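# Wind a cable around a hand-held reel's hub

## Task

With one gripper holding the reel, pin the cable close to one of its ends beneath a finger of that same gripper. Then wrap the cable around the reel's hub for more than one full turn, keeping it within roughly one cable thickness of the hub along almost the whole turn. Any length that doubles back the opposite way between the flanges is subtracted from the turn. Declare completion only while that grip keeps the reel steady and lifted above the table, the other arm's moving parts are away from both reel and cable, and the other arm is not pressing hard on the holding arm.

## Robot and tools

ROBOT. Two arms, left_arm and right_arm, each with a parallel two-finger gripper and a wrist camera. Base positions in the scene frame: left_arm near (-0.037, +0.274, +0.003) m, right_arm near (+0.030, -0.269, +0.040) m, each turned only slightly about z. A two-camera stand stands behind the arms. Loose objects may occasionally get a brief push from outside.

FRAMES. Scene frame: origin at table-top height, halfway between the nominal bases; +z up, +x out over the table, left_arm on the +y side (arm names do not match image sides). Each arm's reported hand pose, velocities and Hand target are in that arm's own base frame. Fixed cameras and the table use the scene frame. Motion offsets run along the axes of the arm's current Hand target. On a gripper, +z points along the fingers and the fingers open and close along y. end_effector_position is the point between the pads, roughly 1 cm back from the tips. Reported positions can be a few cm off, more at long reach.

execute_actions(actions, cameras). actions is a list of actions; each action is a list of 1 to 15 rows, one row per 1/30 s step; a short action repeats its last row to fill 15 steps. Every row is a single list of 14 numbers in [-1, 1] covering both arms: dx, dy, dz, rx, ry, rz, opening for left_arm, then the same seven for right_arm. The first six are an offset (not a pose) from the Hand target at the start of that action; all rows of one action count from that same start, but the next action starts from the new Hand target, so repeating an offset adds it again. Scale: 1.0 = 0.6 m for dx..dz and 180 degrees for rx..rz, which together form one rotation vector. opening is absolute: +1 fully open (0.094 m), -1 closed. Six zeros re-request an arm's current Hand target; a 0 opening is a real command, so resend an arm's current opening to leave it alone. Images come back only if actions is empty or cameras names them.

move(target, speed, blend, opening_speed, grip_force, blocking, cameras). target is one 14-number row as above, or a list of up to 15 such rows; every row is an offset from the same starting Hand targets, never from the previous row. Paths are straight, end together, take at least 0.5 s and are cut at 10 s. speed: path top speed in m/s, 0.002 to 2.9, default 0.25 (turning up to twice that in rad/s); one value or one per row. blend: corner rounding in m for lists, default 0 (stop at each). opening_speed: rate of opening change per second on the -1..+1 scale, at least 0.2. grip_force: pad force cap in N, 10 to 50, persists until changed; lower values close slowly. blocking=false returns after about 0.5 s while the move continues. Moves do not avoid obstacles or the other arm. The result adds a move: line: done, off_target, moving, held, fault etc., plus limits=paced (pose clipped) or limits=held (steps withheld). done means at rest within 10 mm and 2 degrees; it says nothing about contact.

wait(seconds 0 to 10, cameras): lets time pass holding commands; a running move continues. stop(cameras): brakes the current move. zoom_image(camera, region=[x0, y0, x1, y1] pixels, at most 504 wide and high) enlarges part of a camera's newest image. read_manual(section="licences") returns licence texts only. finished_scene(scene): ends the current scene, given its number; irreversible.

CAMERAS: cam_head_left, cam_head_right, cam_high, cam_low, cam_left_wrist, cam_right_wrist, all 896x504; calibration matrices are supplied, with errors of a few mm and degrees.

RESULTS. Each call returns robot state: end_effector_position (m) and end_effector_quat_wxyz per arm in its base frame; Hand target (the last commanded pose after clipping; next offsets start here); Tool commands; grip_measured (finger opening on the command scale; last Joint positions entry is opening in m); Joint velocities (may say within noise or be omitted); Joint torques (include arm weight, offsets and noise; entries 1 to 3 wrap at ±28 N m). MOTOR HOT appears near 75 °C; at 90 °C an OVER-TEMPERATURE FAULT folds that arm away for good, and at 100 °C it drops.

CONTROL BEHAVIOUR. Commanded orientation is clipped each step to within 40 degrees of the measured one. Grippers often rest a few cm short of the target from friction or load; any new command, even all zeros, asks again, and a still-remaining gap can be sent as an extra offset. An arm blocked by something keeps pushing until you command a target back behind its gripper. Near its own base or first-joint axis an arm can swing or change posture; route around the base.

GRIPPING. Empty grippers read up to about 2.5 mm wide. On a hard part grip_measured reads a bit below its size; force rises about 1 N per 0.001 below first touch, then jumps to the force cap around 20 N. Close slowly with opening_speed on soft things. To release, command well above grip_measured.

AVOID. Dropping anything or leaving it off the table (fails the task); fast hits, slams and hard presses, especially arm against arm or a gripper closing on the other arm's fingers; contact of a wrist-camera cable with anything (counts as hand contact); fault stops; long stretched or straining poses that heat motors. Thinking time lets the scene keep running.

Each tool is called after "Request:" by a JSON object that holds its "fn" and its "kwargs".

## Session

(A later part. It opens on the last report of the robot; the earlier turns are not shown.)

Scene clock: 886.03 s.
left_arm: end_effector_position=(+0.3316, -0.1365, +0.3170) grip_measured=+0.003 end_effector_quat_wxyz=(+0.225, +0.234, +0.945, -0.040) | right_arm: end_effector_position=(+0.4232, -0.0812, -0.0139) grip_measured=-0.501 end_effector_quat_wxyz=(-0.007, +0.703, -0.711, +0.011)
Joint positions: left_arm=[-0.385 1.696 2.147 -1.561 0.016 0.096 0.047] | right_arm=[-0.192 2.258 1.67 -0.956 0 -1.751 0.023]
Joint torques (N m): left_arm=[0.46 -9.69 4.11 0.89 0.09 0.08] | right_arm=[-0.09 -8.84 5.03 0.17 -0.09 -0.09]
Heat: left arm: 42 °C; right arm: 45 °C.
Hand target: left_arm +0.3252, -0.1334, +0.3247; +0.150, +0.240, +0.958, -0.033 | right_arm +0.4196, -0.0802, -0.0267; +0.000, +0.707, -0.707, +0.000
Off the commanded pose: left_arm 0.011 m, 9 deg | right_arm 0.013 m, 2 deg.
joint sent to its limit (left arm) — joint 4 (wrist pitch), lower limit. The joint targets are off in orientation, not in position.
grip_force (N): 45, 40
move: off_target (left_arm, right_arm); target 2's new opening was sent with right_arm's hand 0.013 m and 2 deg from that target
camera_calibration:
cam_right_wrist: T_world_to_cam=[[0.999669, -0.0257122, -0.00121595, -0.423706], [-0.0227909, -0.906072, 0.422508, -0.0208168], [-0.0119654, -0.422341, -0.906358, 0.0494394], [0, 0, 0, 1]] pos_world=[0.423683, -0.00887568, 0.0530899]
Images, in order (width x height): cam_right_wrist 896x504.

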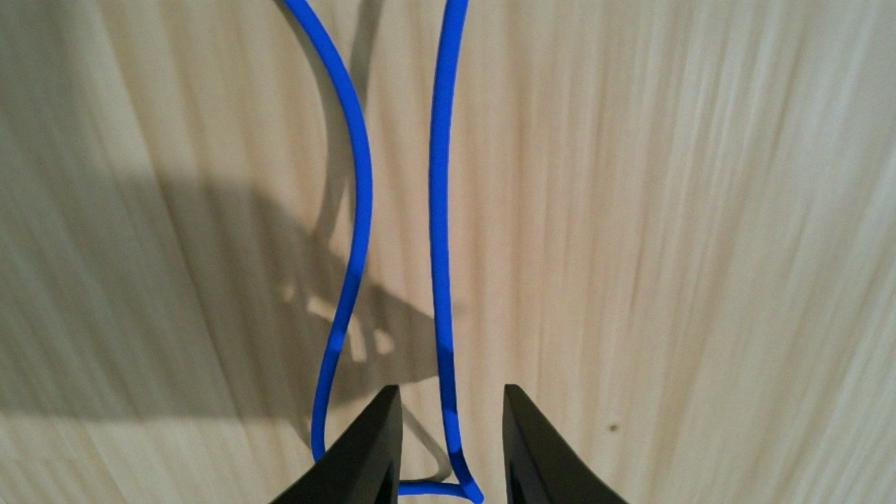

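Request:
{"fn": "move", "kwargs": {"target": [[0,0,0,0,0,0,0,0,0,0,0,0,0,0.2],[0,0,0,0,0,0,0,0,0,-0.25,0,0,0,0.2]], "speed": 0.12, "cameras": ["cam_right_wrist","cam_head_left"]}}

Scene clock: 892.73 s.
left_arm: end_effector_position=(+0.3316, -0.1365, +0.3170) grip_measured=+0.003 end_effector_quat_wxyz=(+0.225, +0.234, +0.945, -0.040) | right_arm: end_effector_position=(+0.4169, -0.0801, +0.1001) grip_measured=+0.199 end_effector_quat_wxyz=(+0.014, +0.703, -0.711, -0.021)
Joint positions: left_arm=[-0.385 1.696 2.147 -1.561 0.016 0.096 0.047] | right_arm=[-0.192 2.253 2.12 -1.488 0 -1.752 0.056]
Joint torques (N m): left_arm=[0.47 -9.69 4.11 0.88 0.09 0.08] | right_arm=[-0.05 -14.27 7.73 -0.32 -0.06 -0.08]
Heat: left arm: 42 °C; right arm: 43 °C.
Hand target: left_arm +0.3252, -0.1334, +0.3247; +0.150, +0.240, +0.958, -0.033 | right_arm +0.4195, -0.0804, +0.1234; +0.000, +0.707, -0.707, +0.000
Off the commanded pose: left_arm 0.011 m, 9 deg | right_arm 0.023 m, 3 deg.
joint sent to its limit (left arm) — joint 4 (wrist pitch), lower limit. The joint targets are off in orientation, not in position.
grip_force (N): 45, 40
move: off_target (left_arm, right_arm)
camera_calibration:
cam_right_wrist: T_world_to_cam=[[0.996768, -0.0247921, -0.0764101, -0.408449], [0.00876238, -0.911954, 0.410199, -0.080439], [-0.0798522, -0.409543, -0.90879, 0.182791], [0, 0, 0, 1]] pos_world=[0.42243, -0.00862224, 0.167905]
Images, in order (width x height): cam_head_left 896x504, cam_right_wrist 896x504.

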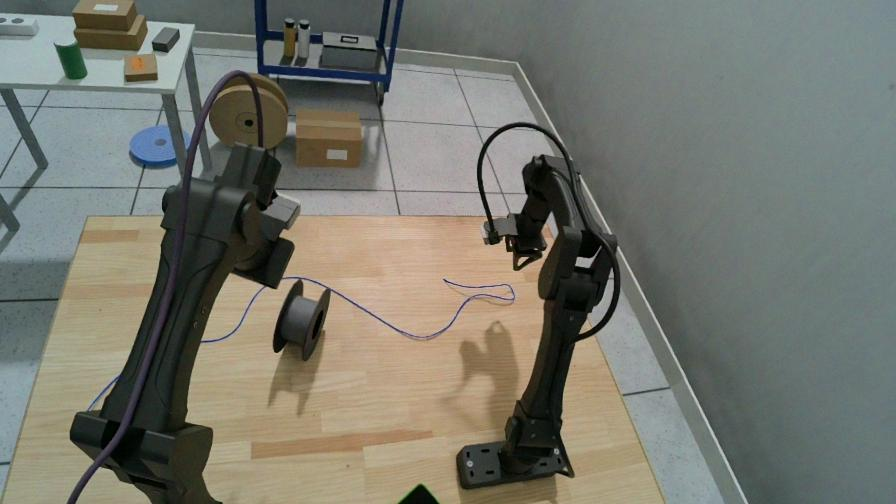

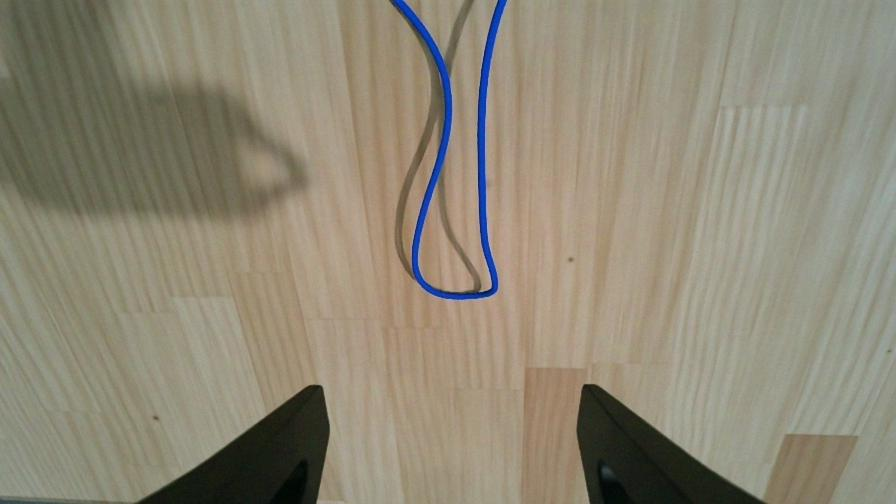

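Request:
{"fn": "move", "kwargs": {"target": [[0,0,0,0,0,0,0,0.02,-0.005,0,0,0,0.5,0.2],[0,0,0,0,0,0,0,0.0527,-0.01,0,0,0,0.968,0.2],[0,0,0,0,0,0,0,0.0527,-0.01,0.172,0,0,0.968,0]], "speed": 0.15, "blend": [0.02,0.01,0], "cameras": ["cam_right_wrist","cam_head_left"]}}

Scene clock: 920.03 s.
left_arm: end_effector_position=(+0.3316, -0.1365, +0.3170) grip_measured=+0.003 end_effector_quat_wxyz=(+0.225, +0.234, +0.945, -0.040) | right_arm: end_effector_position=(+0.4229, -0.1077, +0.1262) grip_measured=+0.199 end_effector_quat_wxyz=(+0.003, +0.641, +0.767, +0.001)
Joint positions: left_arm=[-0.385 1.696 2.147 -1.561 0.016 0.096 0.047] | right_arm=[-0.251 2.264 2.243 -1.543 0 1.141 0.056]
Joint torques (N m): left_arm=[0.46 -9.68 4.11 0.89 0.09 0.08] | right_arm=[-0.54 -9.22 7.88 -0.11 -0.06 0.15]
Heat: left arm: 42 °C; right arm: 43 °C.
Hand target: left_arm +0.3252, -0.1334, +0.3247; +0.150, +0.240, +0.958, -0.033 | right_arm +0.4255, -0.1113, +0.1233; +0.000, +0.649, +0.761, +0.000 (not the last commanded pose)
Tool commands: left_gripper/opening=+0.0 right_gripper/opening=+0.2
Off the commanded pose: left_arm 0.011 m, 9 deg | right_arm 0.106 m, 4 deg.
joint sent to its limit (left arm) — joint 4 (wrist pitch), lower limit. The joint targets are off in orientation, not in position.
grip_force (N): 45, 40
move: off_target (left_arm, right_arm; path cut at 10 s); path passed 1 of 3 targets; target 3's new opening was not sent
camera_calibration:
cam_right_wrist: T_world_to_cam=[[-0.986069, -0.16301, -0.0331004, 0.405061], [-0.161911, 0.895038, 0.415563, 0.149666], [-0.0381148, 0.415133, -0.908962, 0.266776], [0, 0, 0, 1]] pos_world=[0.433819, -0.178675, 0.193701]
Images, in order (width x height): cam_head_left 896x504, cam_right_wrist 896x504.

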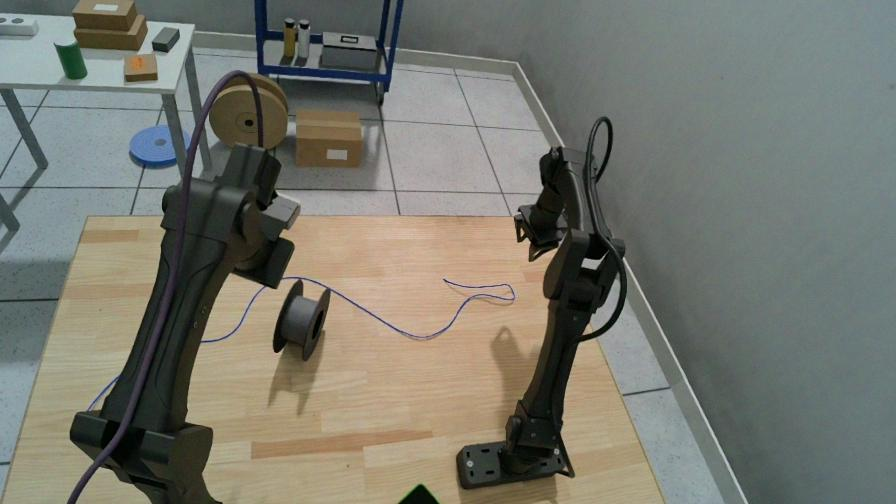

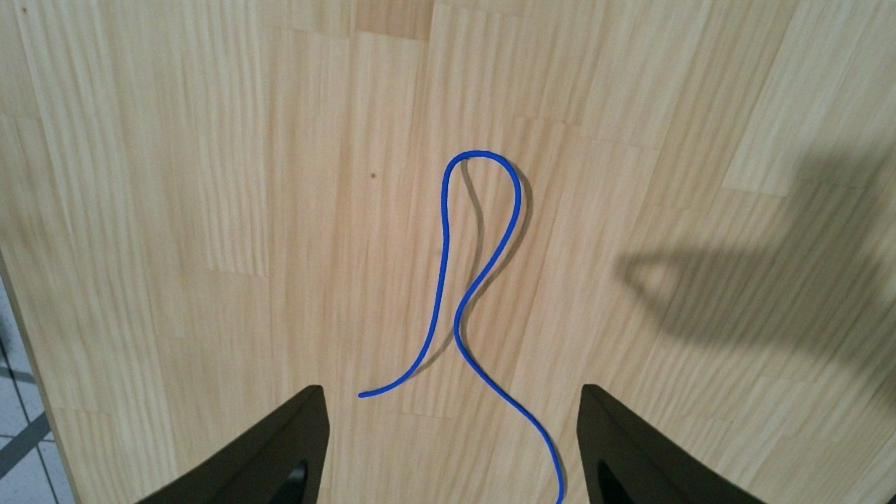

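Request:
{"fn": "move", "kwargs": {"target": [[0,0,0,0,0,0,0,0.0225,0.01,0.16,0,0,0.03,-0.3]], "speed": 0.15, "cameras": ["cam_right_wrist"]}}

Scene clock: 929.03 s.
left_arm: end_effector_position=(+0.3316, -0.1365, +0.3170) grip_measured=+0.003 end_effector_quat_wxyz=(+0.225, +0.234, +0.945, -0.040) | right_arm: end_effector_position=(+0.4282, -0.0991, +0.0341) grip_measured=-0.299 end_effector_quat_wxyz=(+0.002, +0.682, +0.732, +0.002)
Joint positions: left_arm=[-0.385 1.696 2.147 -1.561 0.016 0.096 0.047] | right_arm=[-0.23 2.264 1.876 -1.177 -0.002 1.269 0.033]
Joint torques (N m): left_arm=[0.46 -9.69 4.11 0.88 0.09 0.08] | right_arm=[0.35 -10.18 5.29 0.18 -0.04 0.14]
Heat: left arm: 42 °C; right arm: 43 °C.
Hand target: left_arm +0.3252, -0.1334, +0.3247; +0.150, +0.240, +0.958, -0.033 | right_arm +0.4292, -0.0969, +0.0273; +0.000, +0.684, +0.730, +0.000
Off the commanded pose: left_arm 0.011 m, 9 deg | right_arm 0.007 m, 0 deg.
joint sent to its limit (left arm) — joint 4 (wrist pitch), lower limit. The joint targets are off in orientation, not in position.
grip_force (N): 45, 40
move: off_target (left_arm)
camera_calibration:
cam_right_wrist: T_world_to_cam=[[-0.997849, -0.0564508, -0.033315, 0.424294], [-0.0652198, 0.905869, 0.418506, 0.140704], [0.00655405, 0.419778, -0.907603, 0.161026], [0, 0, 0, 1]] pos_world=[0.431503, -0.171103, 0.101398]
Images, in order (width x height): cam_right_wrist 896x504.

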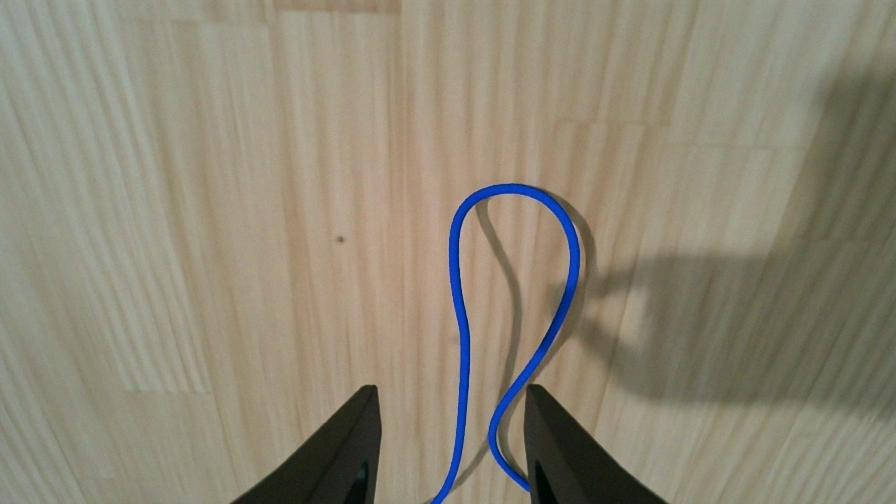

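Request:
{"fn": "move", "kwargs": {"target": [[0,0,0,0,0,0,0,-0.075,0,0,0,0,0,-0.3],[0,0,0,0,0,0,0,-0.075,0,0.112,0,0,0,-0.3]], "speed": 0.1, "cameras": ["cam_right_wrist"]}}

Scene clock: 936.70 s.
left_arm: end_effector_position=(+0.3316, -0.1365, +0.3170) grip_measured=+0.003 end_effector_quat_wxyz=(+0.225, +0.234, +0.945, -0.040) | right_arm: end_effector_position=(+0.4321, -0.1435, -0.0298) grip_measured=-0.299 end_effector_quat_wxyz=(+0.004, +0.689, +0.725, +0.004)
Joint positions: left_arm=[-0.385 1.696 2.147 -1.561 0.016 0.096 0.047] | right_arm=[-0.324 2.39 1.836 -1.005 -0.004 1.195 0.033]
Joint torques (N m): left_arm=[0.46 -9.69 4.1 0.88 0.09 0.08] | right_arm=[0.38 -10.29 5.27 0.19 0.01 -0.07]
Heat: left arm: 42 °C; right arm: 43 °C.
Hand target: left_arm +0.3252, -0.1334, +0.3247; +0.150, +0.240, +0.958, -0.033 | right_arm +0.4321, -0.1418, -0.0399; +0.000, +0.684, +0.730, +0.000
Off the commanded pose: left_arm 0.011 m, 9 deg | right_arm 0.010 m, 1 deg.
joint sent to its limit (left arm) — joint 4 (wrist pitch), lower limit. The joint targets are off in orientation, not in position.
grip_force (N): 45, 40
move: off_target (left_arm)
camera_calibration:
cam_right_wrist: T_world_to_cam=[[-0.998564, -0.0375035, -0.0382457, 0.426395], [-0.050079, 0.907015, 0.418109, 0.201505], [0.0190089, 0.419424, -0.907591, 0.116177], [0, 0, 0, 1]] pos_world=[0.433665, -0.215504, 0.0374981]
Images, in order (width x height): cam_right_wrist 896x504.

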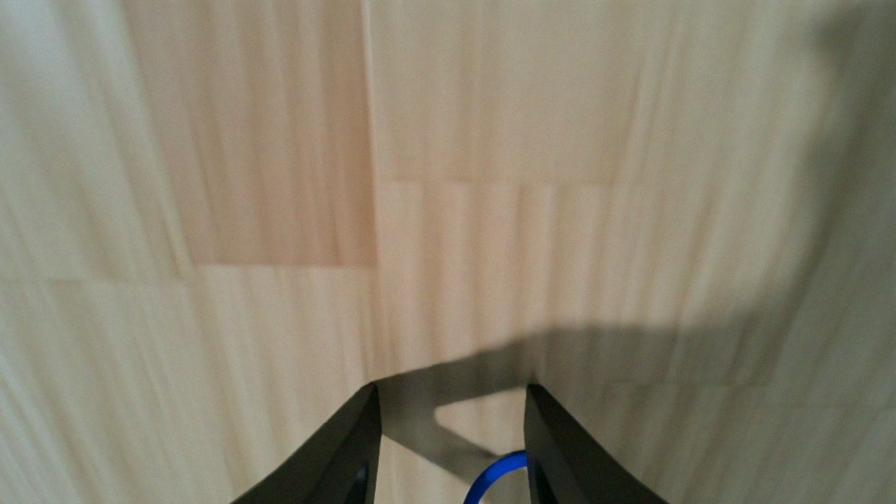

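Request:
{"fn": "move", "kwargs": {"target": [[0,0,0,0,0,0,0,0,0,-0.09,0,0,0,-0.3],[0,0,0,0,0,0,0,0.045,0.003,-0.09,0,0,0,-0.3]], "speed": 0.1, "cameras": ["cam_right_wrist"]}}

Scene clock: 941.20 s.
left_arm: end_effector_position=(+0.3316, -0.1365, +0.3170) grip_measured=+0.003 end_effector_quat_wxyz=(+0.225, +0.234, +0.945, -0.040) | right_arm: end_effector_position=(+0.4234, -0.1097, -0.0142) grip_measured=-0.299 end_effector_quat_wxyz=(-0.035, +0.677, +0.735, -0.015)
Joint positions: left_arm=[-0.385 1.696 2.147 -1.561 0.016 0.096 0.047] | right_arm=[-0.258 2.387 1.892 -1.151 -0.006 1.231 0.033]
Joint torques (N m): left_arm=[0.44 -9.69 4.11 0.89 0.09 0.08] | right_arm=[-0.32 -17.78 4.9 -0.02 0.01 0.17]
Heat: left arm: 42 °C; right arm: 44 °C.
Hand target: left_arm +0.3252, -0.1334, +0.3247; +0.150, +0.240, +0.958, -0.033 | right_arm +0.4321, -0.1148, +0.0140; +0.000, +0.684, +0.730, +0.000
Off the commanded pose: left_arm 0.011 m, 9 deg | right_arm 0.030 m, 4 deg.
joint sent to its limit (left arm) — joint 4 (wrist pitch), lower limit. The joint targets are off in orientation, not in position.
grip_force (N): 45, 40
move: off_target (left_arm, right_arm)
camera_calibration:
cam_right_wrist: T_world_to_cam=[[-0.996859, -0.0667548, 0.0426136, 0.416812], [-0.0408671, 0.894487, 0.445222, 0.159027], [-0.0678381, 0.442082, -0.894405, 0.155762], [0, 0, 0, 1]] pos_world=[0.432569, -0.183283, 0.0507505]
Images, in order (width x height): cam_right_wrist 896x504.

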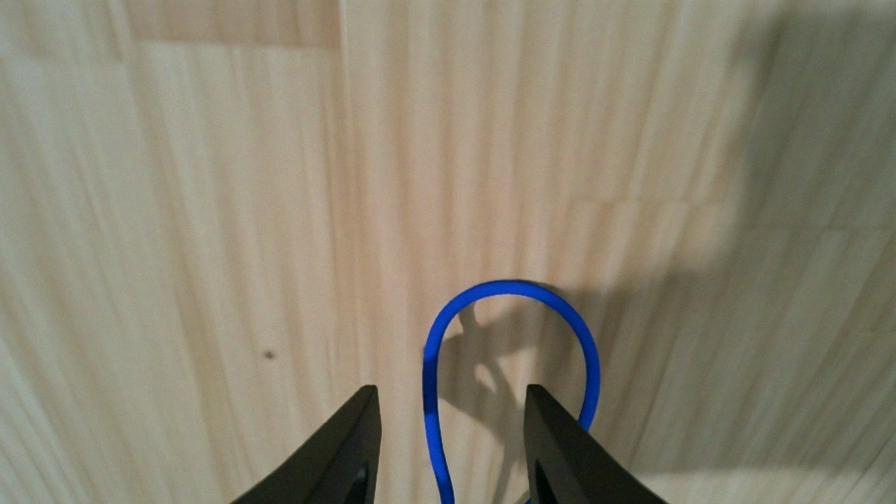

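Request:
{"fn": "move", "kwargs": {"target": [[0,0,0,0,0,0,0,0.005,-0.006,0.086,0,0,0,-0.3],[0,0,0,0,0,0,0,0.005,-0.006,0.086,0,0,0,-1]], "speed": 0.08, "opening_speed": 0.5, "cameras": ["cam_right_wrist"]}}

Scene clock: 948.40 s.
left_arm: end_effector_position=(+0.3316, -0.1365, +0.3170) grip_measured=+0.003 end_effector_quat_wxyz=(+0.225, +0.234, +0.945, -0.040) | right_arm: end_effector_position=(+0.4326, -0.1082, -0.0313) grip_measured=-0.942 end_effector_quat_wxyz=(-0.005, +0.680, +0.733, +0.013)
Joint positions: left_arm=[-0.385 1.696 2.147 -1.561 0.016 0.096 0.047] | right_arm=[-0.258 2.362 1.778 -0.984 -0.027 1.236 0.003]
Joint torques (N m): left_arm=[0.46 -9.68 4.11 0.88 0.09 0.08] | right_arm=[-0.12 -11.59 3.55 0.29 0.24 0.13]
Heat: left arm: 42 °C; right arm: 45 °C.
Hand target: left_arm +0.3252, -0.1334, +0.3247; +0.150, +0.240, +0.958, -0.033 | right_arm +0.4283, -0.1119, -0.0375; +0.000, +0.684, +0.730, +0.000
Off the commanded pose: left_arm 0.011 m, 9 deg | right_arm 0.008 m, 2 deg.
joint sent to its limit (left arm) — joint 4 (wrist pitch), lower limit. The joint targets are off in orientation, not in position.
grip_force (N): 45, 40
move: off_target (left_arm); target 2's new opening was sent with right_arm's hand 0.012 m and 3 deg from that target
camera_calibration:
cam_right_wrist: T_world_to_cam=[[-0.997398, -0.061069, -0.0383142, 0.425064], [-0.0717151, 0.894802, 0.440666, 0.178961], [0.0073726, 0.442267, -0.896853, 0.107872], [0, 0, 0, 1]] pos_world=[0.435997, -0.181884, 0.0341694]
Images, in order (width x height): cam_right_wrist 896x504.

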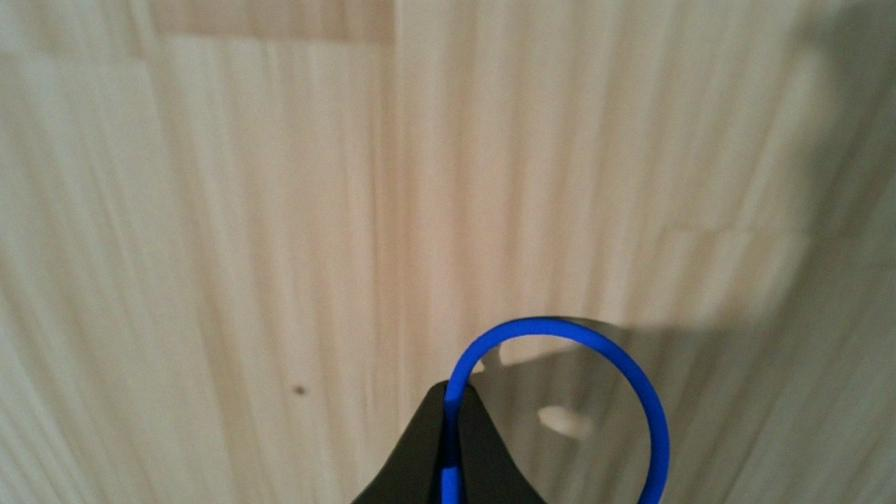

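Request:
{"fn": "move", "kwargs": {"target": [[0,0,0,0,0,0,0,0,0,-0.2,0,0,0,-1],[0,0,0,0,0,0,0,0.4498,-0.1845,-0.396,0.11,0.2066,0.193,-1],[0,0,0,0,0,0,0,0.9012,-0.3352,-0.4125,0.221,0.4133,0.3863,-1]], "speed": 0.22, "blend": [0.04,0.05,0], "cameras": ["all"]}}

Scene clock: 974.67 s.
left_arm: end_effector_position=(+0.3316, -0.1365, +0.3170) grip_measured=+0.003 end_effector_quat_wxyz=(+0.225, +0.234, +0.945, -0.040) | right_arm: end_effector_position=(+0.1865, +0.4095, +0.2079) grip_measured=-0.943 end_effector_quat_wxyz=(+0.696, -0.544, -0.467, +0.022)
Joint positions: left_arm=[-0.385 1.696 2.147 -1.561 0.016 0.096 0.047] | right_arm=[0.729 2.278 1.874 -1.548 -1.54 2.082 0.003]
Joint torques (N m): left_arm=[0.46 -9.68 4.11 0.89 0.09 0.08] | right_arm=[-0.31 -8.95 7.38 -0.63 -0.96 0.18]
Heat: left arm: 42 °C; right arm: 47 °C.
Hand target: left_arm +0.3252, -0.1334, +0.3247; +0.150, +0.240, +0.958, -0.033 | right_arm +0.1925, +0.4144, +0.2105; +0.655, -0.721, -0.200, -0.107
Off the commanded pose: left_arm 0.011 m, 9 deg | right_arm 0.008 m, 58 deg; orientation clipped.
joint sent to its limit (left arm) — joint 4 (wrist pitch), lower limit. The joint targets are off in orientation, not in position.
joint sent to its limit (right arm) — joint 4 (wrist pitch), lower limit; joint 5 (wrist yaw), lower limit; joint 6 (wrist roll), upper limit. The joint targets are off in orientation, not in position.
grip_force (N): 45, 40
move: off_target (left_arm, right_arm); limits=paced
camera_calibration:
cam_left_wrist: T_world_to_cam=[[-0.455464, -0.88869, -0.0527409, 0.0461378], [-0.889027, 0.457147, -0.0254414, 0.400548], [0.0467198, 0.0353005, -0.998284, 0.399904], [0, 0, 0, 1]] pos_world=[0.358429, -0.156224, 0.411841]
cam_right_wrist: T_world_to_cam=[[-0.488056, -0.378854, 0.786303, 0.0841895], [0.794023, 0.181326, 0.580214, -0.305593], [-0.362393, 0.907519, 0.212321, -0.256944], [0, 0, 0, 1]] pos_world=[0.190622, 0.320489, 0.165665]

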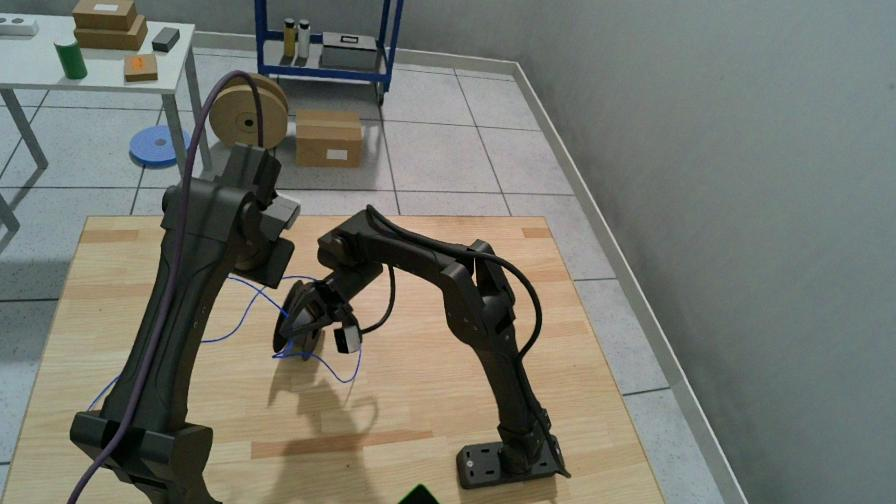

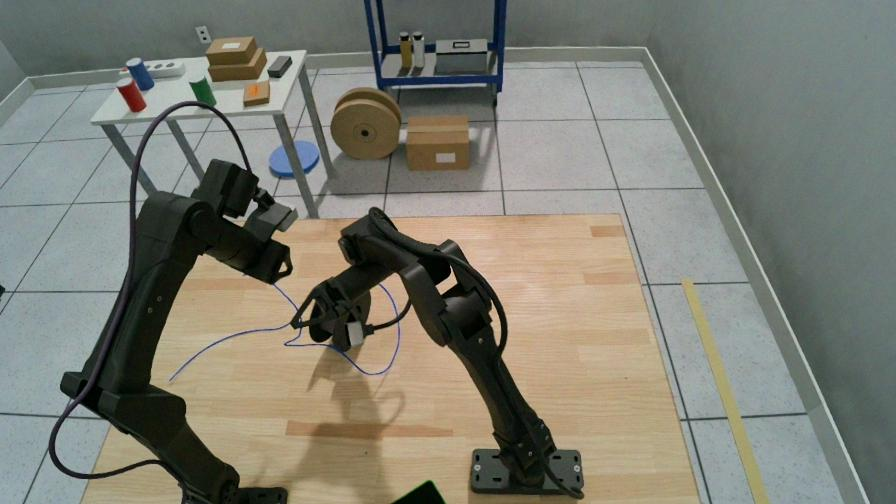

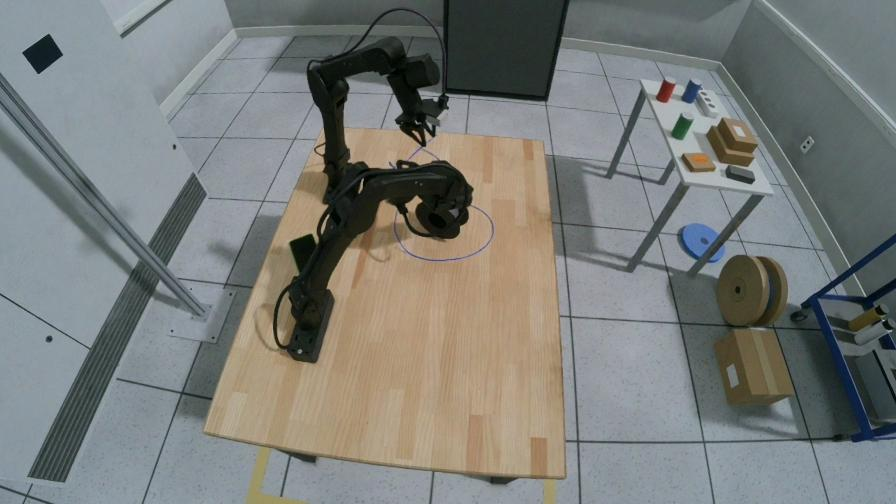

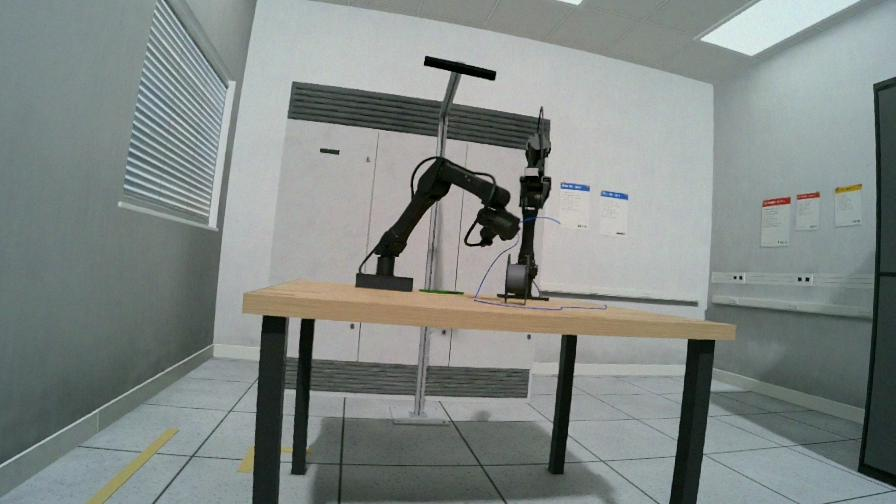

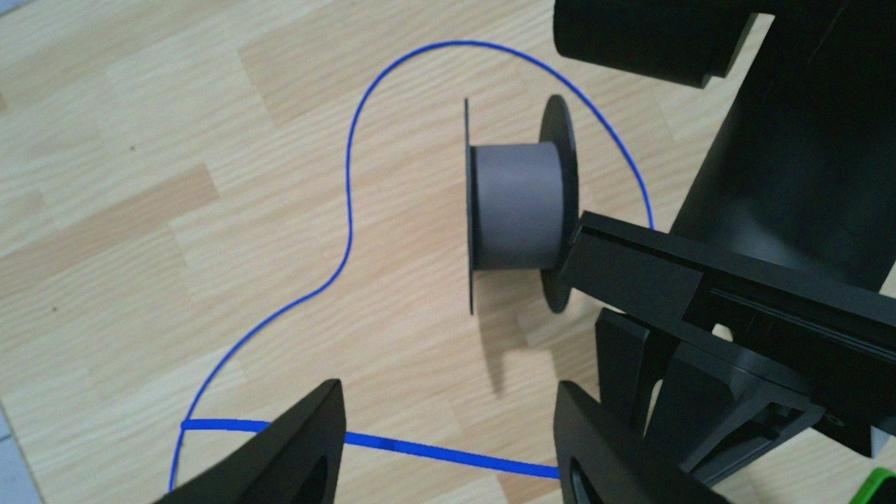

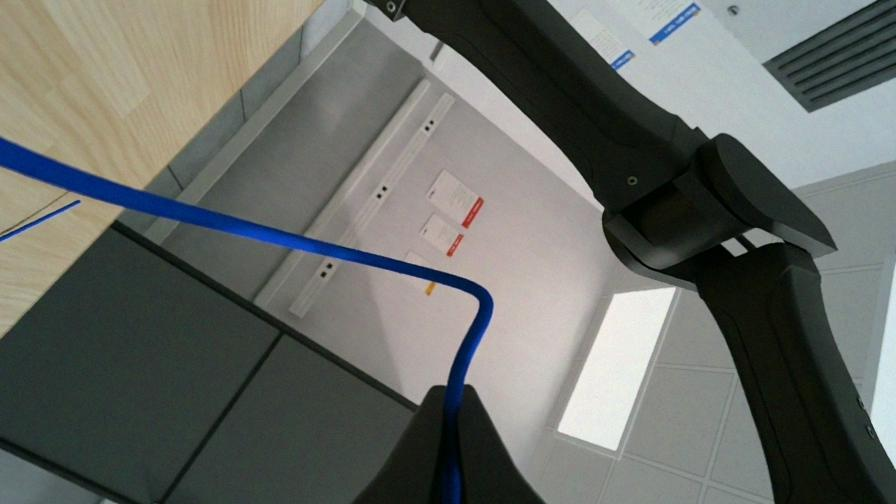

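Request:
{"fn": "move", "kwargs": {"target": [[0,0,0,0,0,0,0,0.086,0.0457,-0.4567,-0.063,-0.533,-0.516,-1]], "speed": 0.2, "cameras": ["cam_head_left","cam_right_wrist"]}}

Scene clock: 988.77 s.
left_arm: end_effector_position=(+0.3316, -0.1365, +0.3170) grip_measured=+0.003 end_effector_quat_wxyz=(+0.225, +0.234, +0.945, -0.040) | right_arm: end_effector_position=(+0.2844, +0.1581, +0.2285) grip_measured=-0.943 end_effector_quat_wxyz=(+0.050, +0.278, +0.957, +0.065)
Joint positions: left_arm=[-0.385 1.696 2.147 -1.561 0.016 0.096 0.047] | right_arm=[0.491 1.69 1.836 -1.554 -0.023 1.059 0.003]
Joint torques (N m): left_arm=[0.46 -9.69 4.11 0.89 0.09 0.08] | right_arm=[-0.31 -10.03 4.88 0.25 0.19 -0.03]
Heat: left arm: 41 °C; right arm: 46 °C.
Hand target: left_arm +0.3252, -0.1334, +0.3247; +0.150, +0.240, +0.958, -0.033 | right_arm +0.2802, +0.1499, +0.2400; +0.001, +0.275, +0.961, +0.000
Off the commanded pose: left_arm 0.011 m, 9 deg | right_arm 0.015 m, 9 deg.
joint sent to its limit (left arm) — joint 4 (wrist pitch), lower limit. The joint targets are off in orientation, not in position.
joint sent to its limit (right arm) — joint 4 (wrist pitch), lower limit. The joint targets are off in orientation, not in position.
grip_force (N): 45, 40
move: off_target (left_arm, right_arm)
camera_calibration:
cam_right_wrist: T_world_to_cam=[[-0.534158, -0.826075, -0.179655, 0.324996], [-0.817352, 0.450377, 0.3593, 0.116526], [-0.215896, 0.338764, -0.915766, 0.308382], [0, 0, 0, 1]] pos_world=[0.33542, 0.111522, 0.298926]
Images, in order (width x height): cam_head_left 896x504, cam_right_wrist 896x504.

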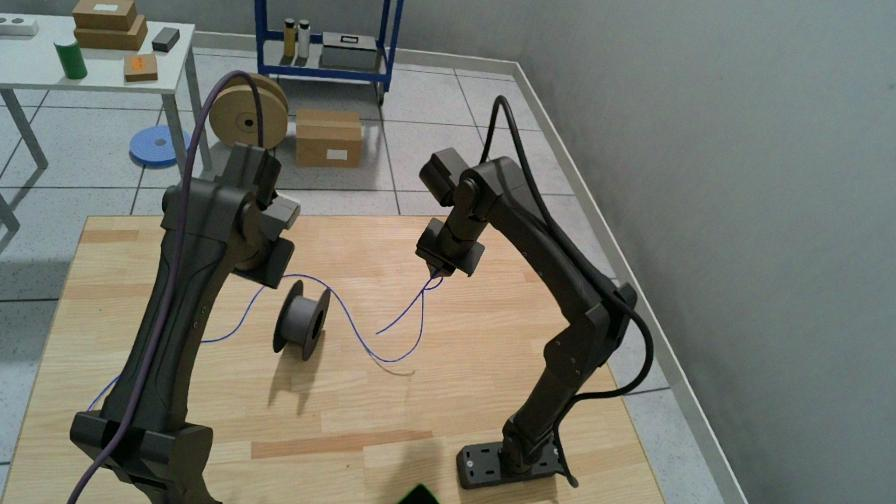

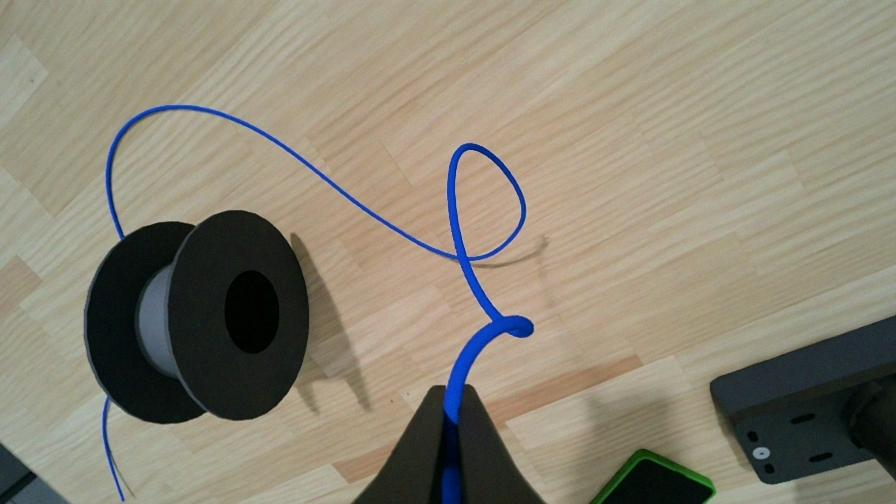

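Request:
{"fn": "move", "kwargs": {"target": [[0,0,0,0,0,0,0,0,0,0,0,0,-0.556,-1]], "speed": 0.3}}

Scene clock: 996.33 s.
left_arm: end_effector_position=(+0.3316, -0.1365, +0.3170) grip_measured=+0.003 end_effector_quat_wxyz=(+0.225, +0.234, +0.945, -0.040) | right_arm: end_effector_position=(+0.2869, +0.1514, +0.2283) grip_measured=-0.943 end_effector_quat_wxyz=(+0.079, -0.550, +0.831, -0.006)
Joint positions: left_arm=[-0.385 1.696 2.147 -1.561 0.016 0.096 0.047] | right_arm=[0.48 1.69 1.836 -1.558 -0.005 -0.69 0.003]
Joint torques (N m): left_arm=[0.47 -9.68 4.11 0.89 0.09 0.08] | right_arm=[0.64 -10.24 5.04 0.29 -0.02 -0.1]
Heat: left arm: 41 °C; right arm: 46 °C.
Hand target: left_arm +0.3252, -0.1334, +0.3247; +0.150, +0.240, +0.958, -0.033 | right_arm +0.2802, +0.1498, +0.2400; +0.000, -0.560, +0.828, +0.000
Off the commanded pose: left_arm 0.011 m, 9 deg | right_arm 0.014 m, 9 deg.
joint sent to its limit (left arm) — joint 4 (wrist pitch), lower limit. The joint targets are off in orientation, not in position.
joint sent to its limit (right arm) — joint 4 (wrist pitch), lower limit. The joint targets are off in orientation, not in position.
grip_force (N): 45, 40
move: off_target (left_arm, right_arm)

Request:
{"fn": "move", "kwargs": {"target": [[0,0,0,0,0,0,0,-0.145,0.1305,0,0.1933,-0.1676,-0.2762,-1],[0,0,0,0,0,0,0,-0.354,0.3007,0.05,0.3867,-0.3352,-0.5524,-1]], "speed": 0.25, "blend": [0.05,0], "cameras": ["all"]}}

Scene clock: 1009.10 s.
left_arm: end_effector_position=(+0.3316, -0.1365, +0.3170) grip_measured=+0.003 end_effector_quat_wxyz=(+0.225, +0.234, +0.945, -0.040) | right_arm: end_effector_position=(+0.1962, +0.4098, +0.2100) grip_measured=-0.943 end_effector_quat_wxyz=(-0.602, +0.778, +0.058, +0.171)
Joint positions: left_arm=[-0.385 1.696 2.147 -1.561 0.016 0.096 0.047] | right_arm=[0.972 1.473 0.757 0.478 -0.386 -2.013 0.003]
Joint torques (N m): left_arm=[0.47 -9.68 4.1 0.89 0.09 0.08] | right_arm=[0.44 -4.57 6.65 1.9 -0.32 0]
Heat: left arm: 41 °C; right arm: 45 °C.
Hand target: left_arm +0.3252, -0.1334, +0.3247; +0.150, +0.240, +0.958, -0.033 | right_arm +0.1919, +0.4142, +0.2100; -0.608, +0.774, +0.067, +0.164
Off the commanded pose: left_arm 0.011 m, 9 deg | right_arm 0.006 m, 2 deg.
joint sent to its limit (left arm) — joint 4 (wrist pitch), lower limit. The joint targets are off in orientation, not in position.
grip_force (N): 45, 40
move: off_target (left_arm)
camera_calibration:
cam_left_wrist: T_world_to_cam=[[-0.455464, -0.88869, -0.0527409, 0.0461378], [-0.889027, 0.457147, -0.0254414, 0.400548], [0.0467198, 0.0353005, -0.998284, 0.399904], [0, 0, 0, 1]] pos_world=[0.358429, -0.156224, 0.411841]
cam_right_wrist: T_world_to_cam=[[-0.276864, 0.293544, 0.914975, -0.256614], [0.76735, -0.505592, 0.394399, 0.0110885], [0.578377, 0.811301, -0.0852707, -0.33678], [0, 0, 0, 1]] pos_world=[0.11523, 0.354164, 0.201705]

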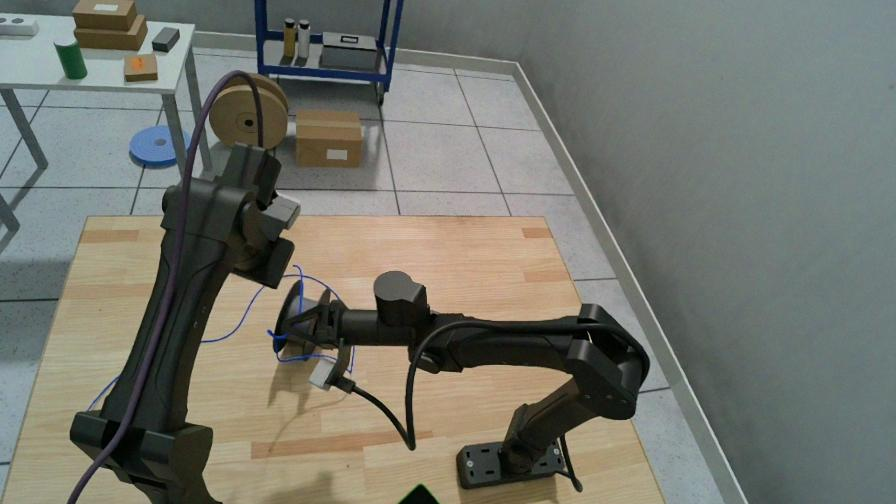

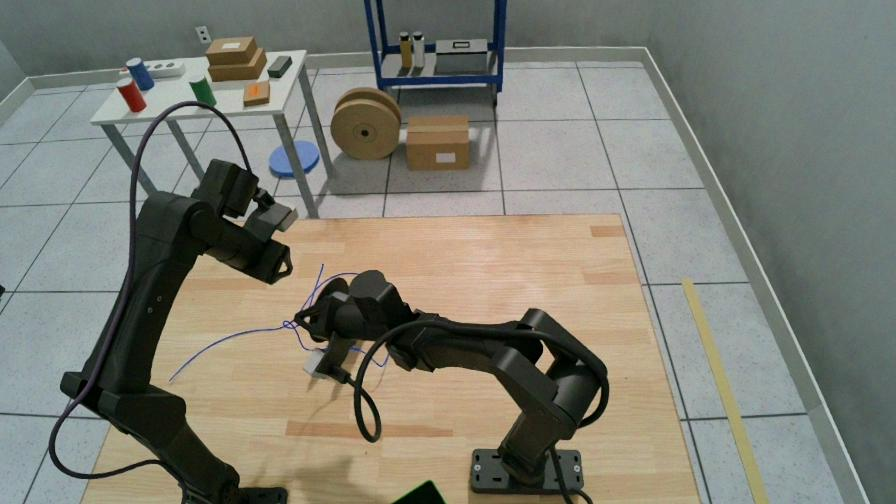

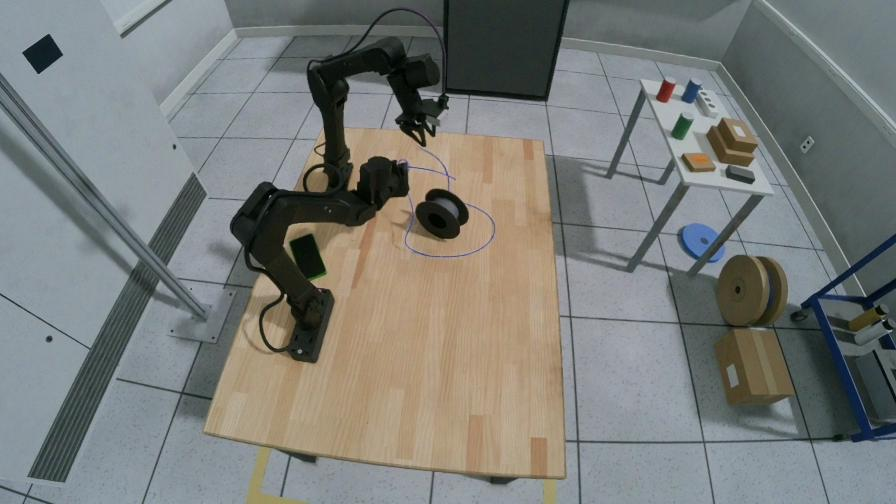

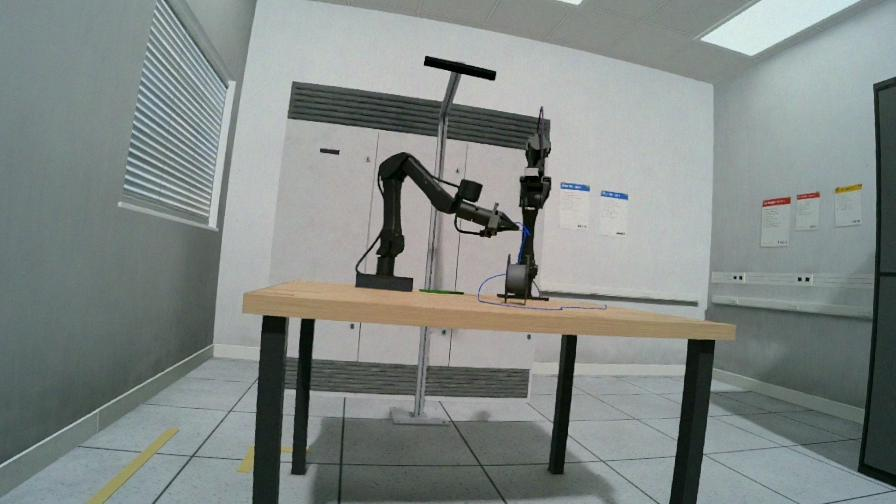

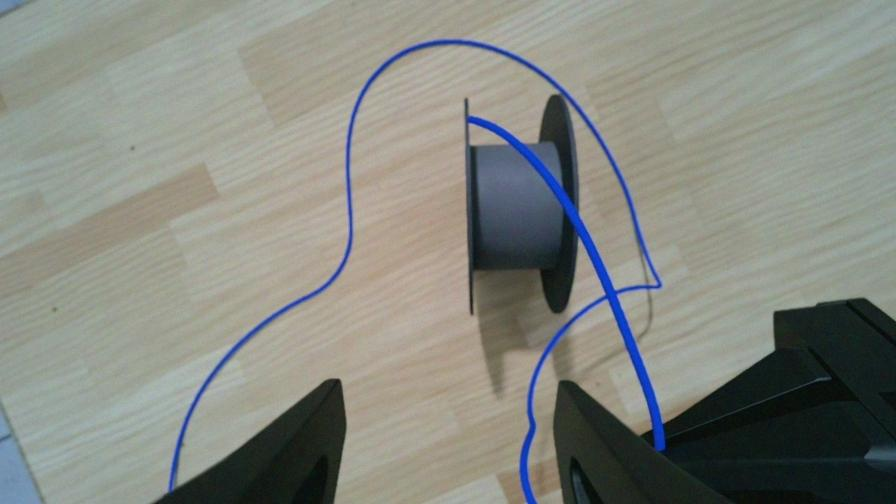

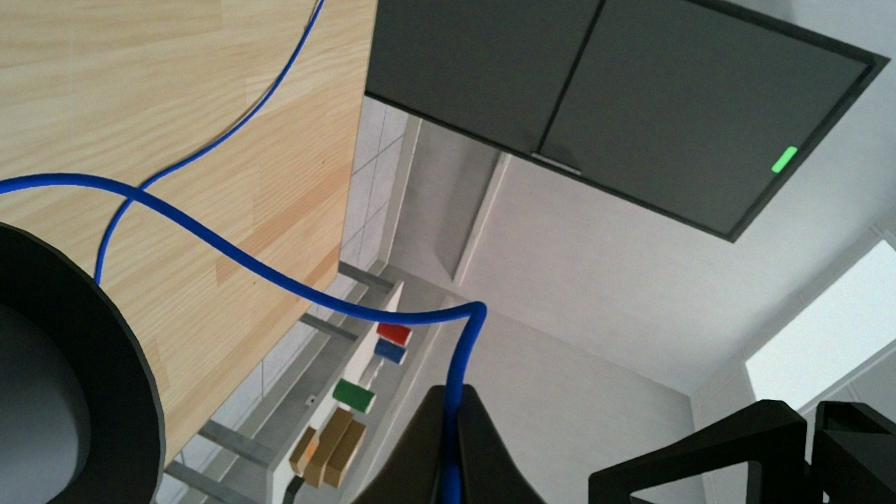

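Request:
{"fn": "zoom_image", "kwargs": {"camera": "cam_head_left", "region": [230, 240, 390, 400]}}

Request:
{"fn": "zoom_image", "kwargs": {"camera": "cam_low", "region": [450, 190, 570, 310]}}

Request:
{"fn": "zoom_image", "kwargs": {"camera": "cam_high", "region": [340, 120, 520, 280]}}

Scaled by 3.150 from the camera's 896x504 image, which has a finer 1280x720 frame.

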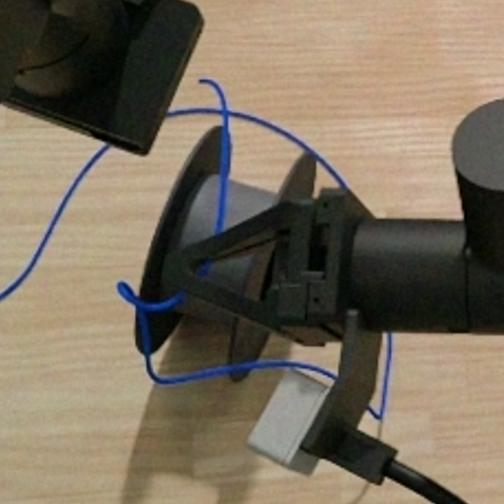

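Scaled by 4.200 from the camera's 896x504 image, which has a finer 1280x720 frame.

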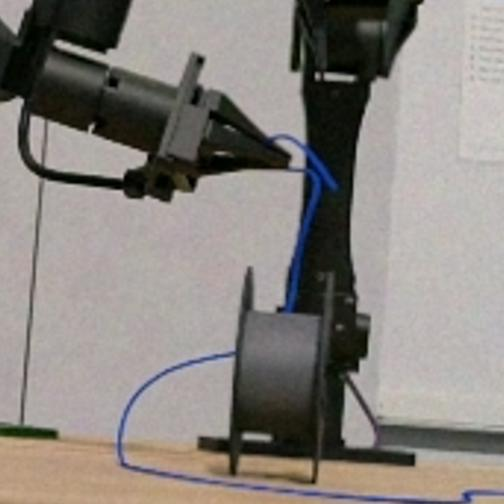

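Scaled by 2.800 from the camera's 896x504 image, which has a finer 1280x720 frame.

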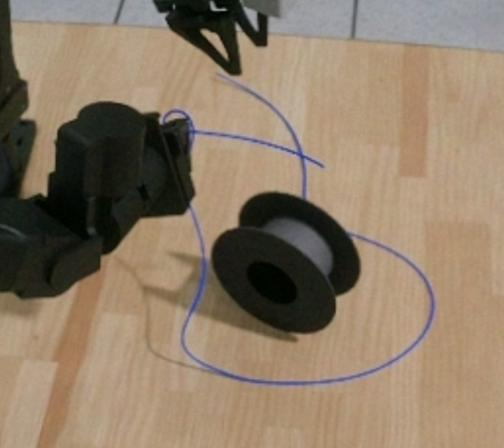

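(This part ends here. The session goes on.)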